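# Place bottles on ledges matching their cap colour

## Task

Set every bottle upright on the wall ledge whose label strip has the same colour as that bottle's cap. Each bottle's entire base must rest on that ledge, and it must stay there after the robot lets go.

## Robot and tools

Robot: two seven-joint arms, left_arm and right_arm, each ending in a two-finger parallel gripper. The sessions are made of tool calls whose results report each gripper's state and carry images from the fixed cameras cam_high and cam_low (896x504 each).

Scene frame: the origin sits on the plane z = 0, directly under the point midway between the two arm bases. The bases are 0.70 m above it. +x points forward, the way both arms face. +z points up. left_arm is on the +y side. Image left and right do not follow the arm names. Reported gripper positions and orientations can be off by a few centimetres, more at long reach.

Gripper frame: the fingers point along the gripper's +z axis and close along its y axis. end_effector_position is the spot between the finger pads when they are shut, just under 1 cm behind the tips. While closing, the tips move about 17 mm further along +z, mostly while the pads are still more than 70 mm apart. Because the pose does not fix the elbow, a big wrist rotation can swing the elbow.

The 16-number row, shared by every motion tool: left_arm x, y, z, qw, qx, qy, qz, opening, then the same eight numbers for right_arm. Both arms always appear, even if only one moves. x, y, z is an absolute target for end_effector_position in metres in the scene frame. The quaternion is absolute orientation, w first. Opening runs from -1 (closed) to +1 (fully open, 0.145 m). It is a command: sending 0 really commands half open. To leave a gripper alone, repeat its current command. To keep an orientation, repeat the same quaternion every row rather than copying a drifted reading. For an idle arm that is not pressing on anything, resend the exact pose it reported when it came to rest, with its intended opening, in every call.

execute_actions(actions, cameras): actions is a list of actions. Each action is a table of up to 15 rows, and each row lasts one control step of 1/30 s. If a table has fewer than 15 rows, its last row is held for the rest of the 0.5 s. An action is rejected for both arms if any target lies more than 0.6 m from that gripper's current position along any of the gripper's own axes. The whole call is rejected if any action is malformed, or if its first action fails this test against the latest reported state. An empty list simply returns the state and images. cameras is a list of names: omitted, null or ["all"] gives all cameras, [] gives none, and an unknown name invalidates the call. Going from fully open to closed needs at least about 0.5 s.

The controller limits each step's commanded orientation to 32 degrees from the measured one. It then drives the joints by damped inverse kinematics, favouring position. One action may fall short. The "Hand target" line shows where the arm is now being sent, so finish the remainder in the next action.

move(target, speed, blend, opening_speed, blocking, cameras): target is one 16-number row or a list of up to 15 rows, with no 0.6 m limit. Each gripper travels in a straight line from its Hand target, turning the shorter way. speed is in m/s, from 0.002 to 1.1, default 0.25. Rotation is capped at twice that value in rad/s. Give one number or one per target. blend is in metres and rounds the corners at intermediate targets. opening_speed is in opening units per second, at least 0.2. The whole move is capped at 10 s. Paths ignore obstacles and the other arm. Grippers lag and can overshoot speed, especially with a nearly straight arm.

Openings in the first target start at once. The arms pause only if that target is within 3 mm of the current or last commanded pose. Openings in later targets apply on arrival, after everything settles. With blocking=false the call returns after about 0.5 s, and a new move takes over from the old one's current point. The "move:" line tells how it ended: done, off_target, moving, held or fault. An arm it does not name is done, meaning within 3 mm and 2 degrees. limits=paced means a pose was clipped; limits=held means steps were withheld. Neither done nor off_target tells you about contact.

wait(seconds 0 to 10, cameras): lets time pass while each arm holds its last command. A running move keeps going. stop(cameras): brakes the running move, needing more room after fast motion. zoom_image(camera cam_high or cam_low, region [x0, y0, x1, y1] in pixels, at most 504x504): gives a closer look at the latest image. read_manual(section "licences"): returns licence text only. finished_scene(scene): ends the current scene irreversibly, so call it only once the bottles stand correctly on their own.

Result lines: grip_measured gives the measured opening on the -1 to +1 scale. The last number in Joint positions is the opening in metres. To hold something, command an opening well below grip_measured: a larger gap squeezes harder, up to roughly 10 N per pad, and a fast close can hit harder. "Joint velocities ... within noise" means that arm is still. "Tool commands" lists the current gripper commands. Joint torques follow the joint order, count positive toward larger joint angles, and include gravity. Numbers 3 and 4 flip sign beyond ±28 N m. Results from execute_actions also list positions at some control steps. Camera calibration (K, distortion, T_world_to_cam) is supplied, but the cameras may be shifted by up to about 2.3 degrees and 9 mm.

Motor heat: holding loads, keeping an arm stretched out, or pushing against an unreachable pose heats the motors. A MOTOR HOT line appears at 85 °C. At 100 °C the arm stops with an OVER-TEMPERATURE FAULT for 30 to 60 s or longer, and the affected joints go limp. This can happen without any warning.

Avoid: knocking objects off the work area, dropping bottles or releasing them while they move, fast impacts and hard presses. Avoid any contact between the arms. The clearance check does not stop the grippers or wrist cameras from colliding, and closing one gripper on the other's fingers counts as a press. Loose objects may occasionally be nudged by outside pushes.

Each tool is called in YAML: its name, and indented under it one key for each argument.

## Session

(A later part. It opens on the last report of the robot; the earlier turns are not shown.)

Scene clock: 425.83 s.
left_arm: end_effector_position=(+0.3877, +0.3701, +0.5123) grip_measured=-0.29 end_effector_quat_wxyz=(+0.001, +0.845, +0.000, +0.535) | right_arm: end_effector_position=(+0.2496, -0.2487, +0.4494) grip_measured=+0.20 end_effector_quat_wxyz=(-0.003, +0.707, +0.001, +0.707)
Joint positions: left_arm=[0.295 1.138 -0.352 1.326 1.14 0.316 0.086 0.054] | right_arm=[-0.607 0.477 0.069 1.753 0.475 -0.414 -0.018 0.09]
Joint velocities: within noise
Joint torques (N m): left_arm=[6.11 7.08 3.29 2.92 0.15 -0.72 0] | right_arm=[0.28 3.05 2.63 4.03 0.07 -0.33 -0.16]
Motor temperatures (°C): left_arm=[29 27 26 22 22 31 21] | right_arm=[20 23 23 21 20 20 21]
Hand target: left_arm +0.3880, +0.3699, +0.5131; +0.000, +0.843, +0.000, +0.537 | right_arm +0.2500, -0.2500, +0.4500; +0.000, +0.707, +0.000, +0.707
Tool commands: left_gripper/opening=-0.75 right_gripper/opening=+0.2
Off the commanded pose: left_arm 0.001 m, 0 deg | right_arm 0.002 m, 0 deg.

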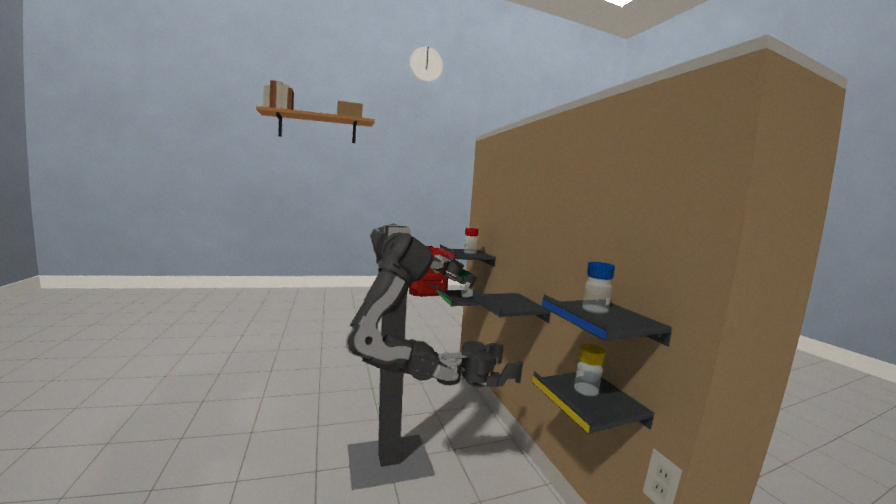

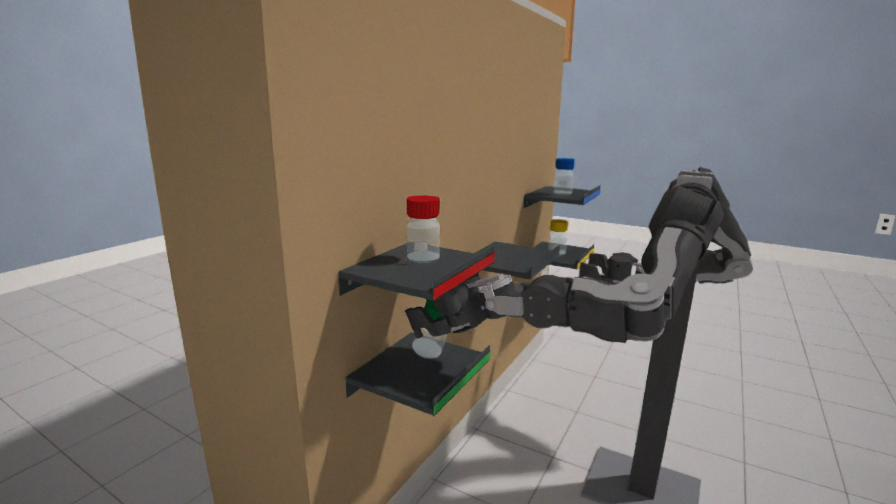

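move:
  target:
    - [0.388,0.37,0.505,0,0.843,0,0.537,-0.75,0.25,-0.25,0.45,0,0.7071,0,0.7071,0.2]
    - [0.388,0.37,0.494,0,0.843,0,0.537,-0.75,0.25,-0.25,0.45,0,0.7071,0,0.7071,0.2]
  speed: [0.1,0.025]
  cameras: ["cam_low","cam_high"]

zoom_image:
  camera: "cam_low"
  region: [390, 280, 470, 370]

zoom_image:
  camera: "cam_high"
  region: [420, 210, 540, 330]

Scene clock: 436.87 s.
left_arm: end_effector_position=(+0.3919, +0.3711, +0.5061) grip_measured=-0.29 end_effector_quat_wxyz=(-0.002, +0.832, -0.001, +0.555) | right_arm: end_effector_position=(+0.2496, -0.2487, +0.4494) grip_measured=+0.20 end_effector_quat_wxyz=(-0.003, +0.707, +0.001, +0.707)
Joint positions: left_arm=[0.307 1.112 -0.39 1.285 1.121 0.228 0.093 0.054] | right_arm=[-0.607 0.477 0.069 1.753 0.475 -0.414 -0.018 0.09]
Joint velocities: within noise
Joint torques (N m): left_arm=[4.44 6.18 1.02 1.18 0.21 0.1 0.14] | right_arm=[0.41 3.28 2.58 4.08 0.05 -0.31 -0.16]
Motor temperatures (°C): left_arm=[29 27 26 22 22 31 21] | right_arm=[20 23 23 21 20 20 21]
Hand target: left_arm +0.3878, +0.3700, +0.4942; +0.000, +0.843, +0.000, +0.537 | right_arm +0.2500, -0.2500, +0.4500; +0.000, +0.707, +0.000, +0.707
Off the commanded pose: left_arm 0.013 m, 2 deg | right_arm 0.002 m, 0 deg.
move: off_target (left_arm)

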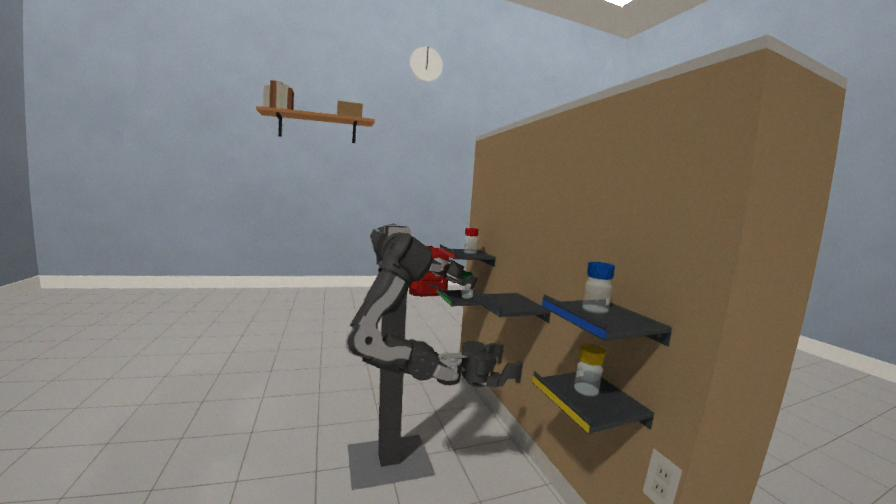

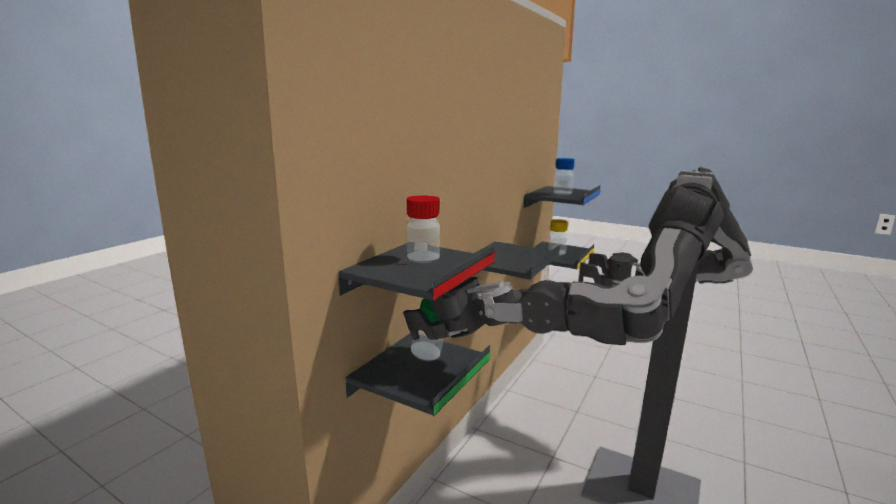

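Scaled by 5.600 from the camera's 896x504 image, which has a finer 1280x720 frame.

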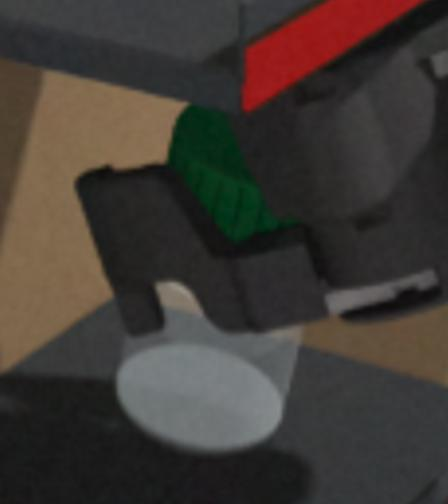

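Scaled by 4.200 from the camera's 896x504 image, which has a finer 1280x720 frame.

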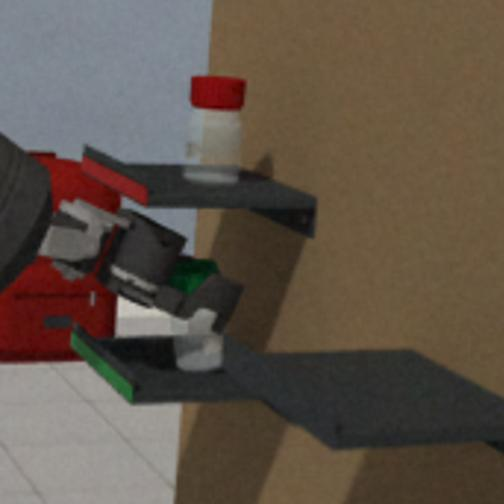

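move:
  target:
    - [0.391,0.37,0.50,0,0.843,0,0.537,-0.4,0.25,-0.25,0.45,0,0.7071,0,0.7071,0.2]
    - [0.391,0.37,0.503,0,0.843,0,0.537,-0.15,0.25,-0.25,0.45,0,0.7071,0,0.7071,0.2]
  speed: 0.05
  opening_speed: 0.5
  cameras: ["cam_low"]

zoom_image:
  camera: "cam_low"
  region: [390, 280, 470, 370]

Scene clock: 447.00 s.
left_arm: end_effector_position=(+0.3918, +0.3704, +0.5049) grip_measured=-0.15 end_effector_quat_wxyz=(+0.000, +0.841, +0.000, +0.540) | right_arm: end_effector_position=(+0.2496, -0.2487, +0.4494) grip_measured=+0.20 end_effector_quat_wxyz=(-0.003, +0.707, +0.001, +0.707)
Joint positions: left_arm=[0.328 1.116 -0.4 1.285 1.128 0.277 0.092 0.064] | right_arm=[-0.607 0.477 0.069 1.753 0.475 -0.414 -0.018 0.09]
Joint velocities: within noise
Joint torques (N m): left_arm=[5.84 7.03 2.7 2.67 0.2 -0.49 0.07] | right_arm=[0.38 3.15 2.48 4.04 0.05 -0.32 -0.18]
Motor temperatures (°C): left_arm=[28 27 25 22 22 30 21] | right_arm=[20 23 23 22 20 20 21]
Hand target: left_arm +0.3910, +0.3699, +0.5030; +0.000, +0.843, +0.000, +0.537 | right_arm +0.2500, -0.2500, +0.4500; +0.000, +0.707, +0.000, +0.707
Off the commanded pose: left_arm 0.002 m, 0 deg | right_arm 0.002 m, 0 deg.
move: done
Images, in order (width x height): cam_low 896x504.

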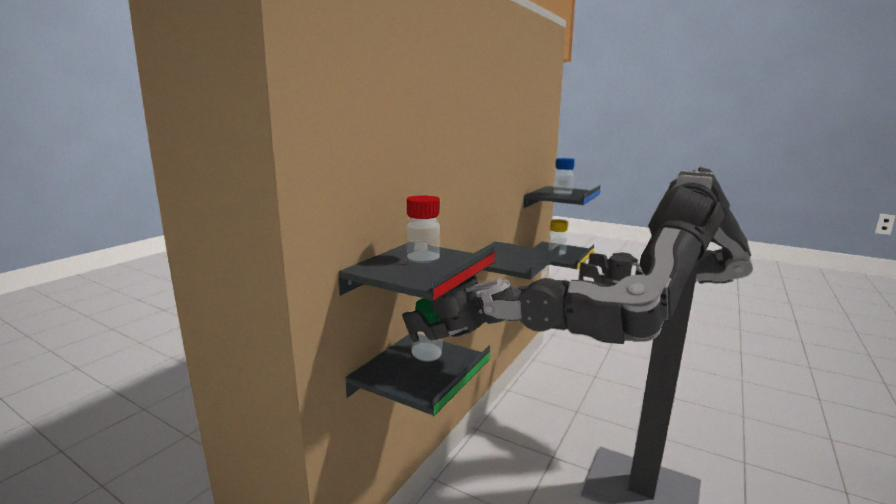

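Scaled by 5.600 from the camera's 896x504 image, which has a finer 1280x720 frame.

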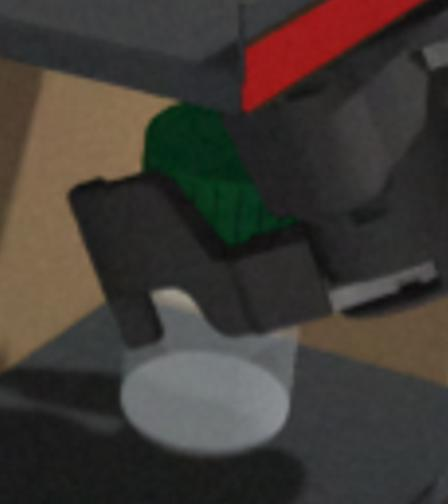

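move:
  target:
    - [0.391,0.37,0.505,0,0.843,0,0.537,0.3,0.25,-0.25,0.45,0,0.7071,0,0.7071,0.2]
    - [0.30,0.368,0.525,0,0.80,0,0.60,0.3,0.25,-0.25,0.45,0,0.7071,0,0.7071,0.2]
    - [0.24,0.35,0.52,0,0.7071,0,0.7071,0.3,0.25,-0.25,0.45,0,0.7071,0,0.7071,0.2]
  speed: 0.15
  opening_speed: 1

zoom_image:
  camera: "cam_low"
  region: [340, 150, 620, 420]

Scene clock: 460.27 s.
left_arm: end_effector_position=(+0.2401, +0.3517, +0.5205) grip_measured=+0.30 end_effector_quat_wxyz=(-0.003, +0.707, +0.003, +0.707) | right_arm: end_effector_position=(+0.2496, -0.2487, +0.4494) grip_measured=+0.20 end_effector_quat_wxyz=(-0.003, +0.707, +0.001, +0.707)
Joint positions: left_arm=[-1.009 0.94 0.454 1.776 1.061 -0.52 0.096 0.098] | right_arm=[-0.607 0.477 0.069 1.753 0.475 -0.414 -0.018 0.09]
Joint velocities: within noise
Joint torques (N m): left_arm=[0.28 3.94 2.03 2.89 0.13 -0.68 0.22] | right_arm=[0.49 3.07 2.51 4.03 0.06 -0.3 -0.16]
Motor temperatures (°C): left_arm=[28 27 26 22 22 30 21] | right_arm=[20 23 23 22 20 20 21]
Hand target: left_arm +0.2400, +0.3500, +0.5200; +0.000, +0.707, +0.000, +0.707 | right_arm +0.2500, -0.2500, +0.4500; +0.000, +0.707, +0.000, +0.707
Off the commanded pose: left_arm 0.002 m, 0 deg | right_arm 0.002 m, 0 deg.
move: done

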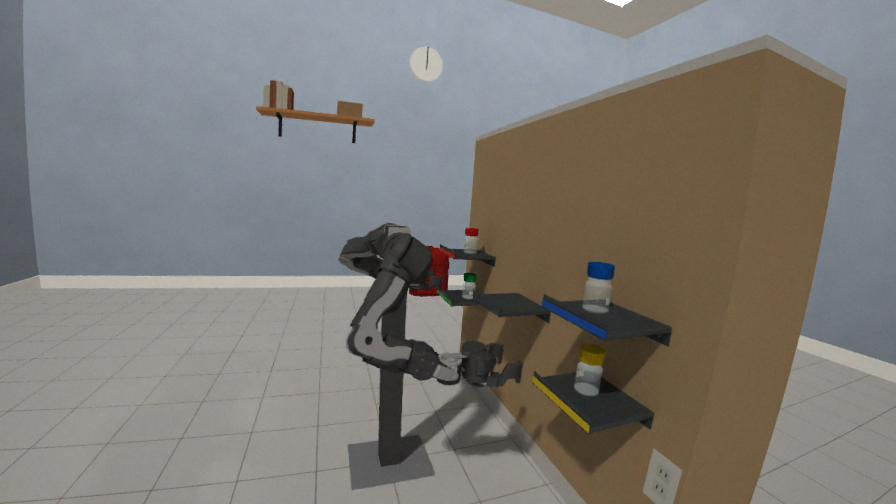

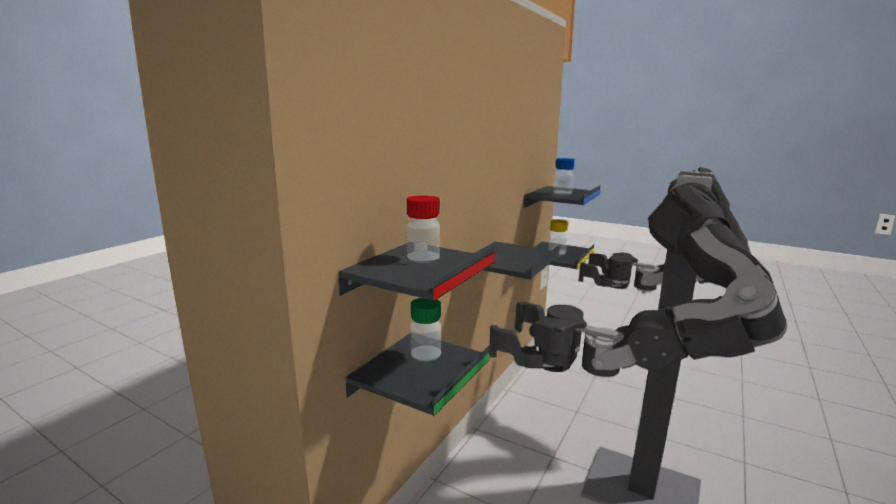

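Scaled by 1.800 from the camera's 896x504 image, which has a finer 1280x720 frame.

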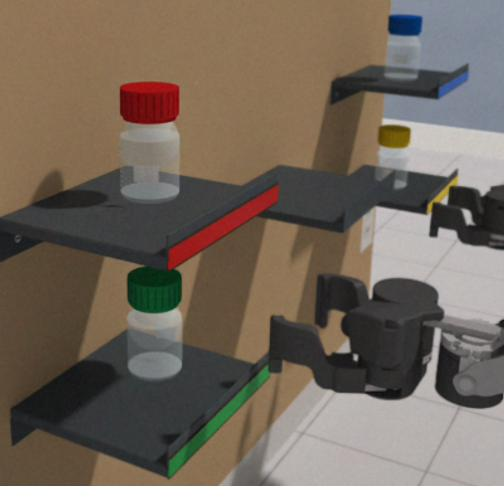

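All four stand correctly.

finished_scene:
  scene: 2

The scene is finished: the task was done.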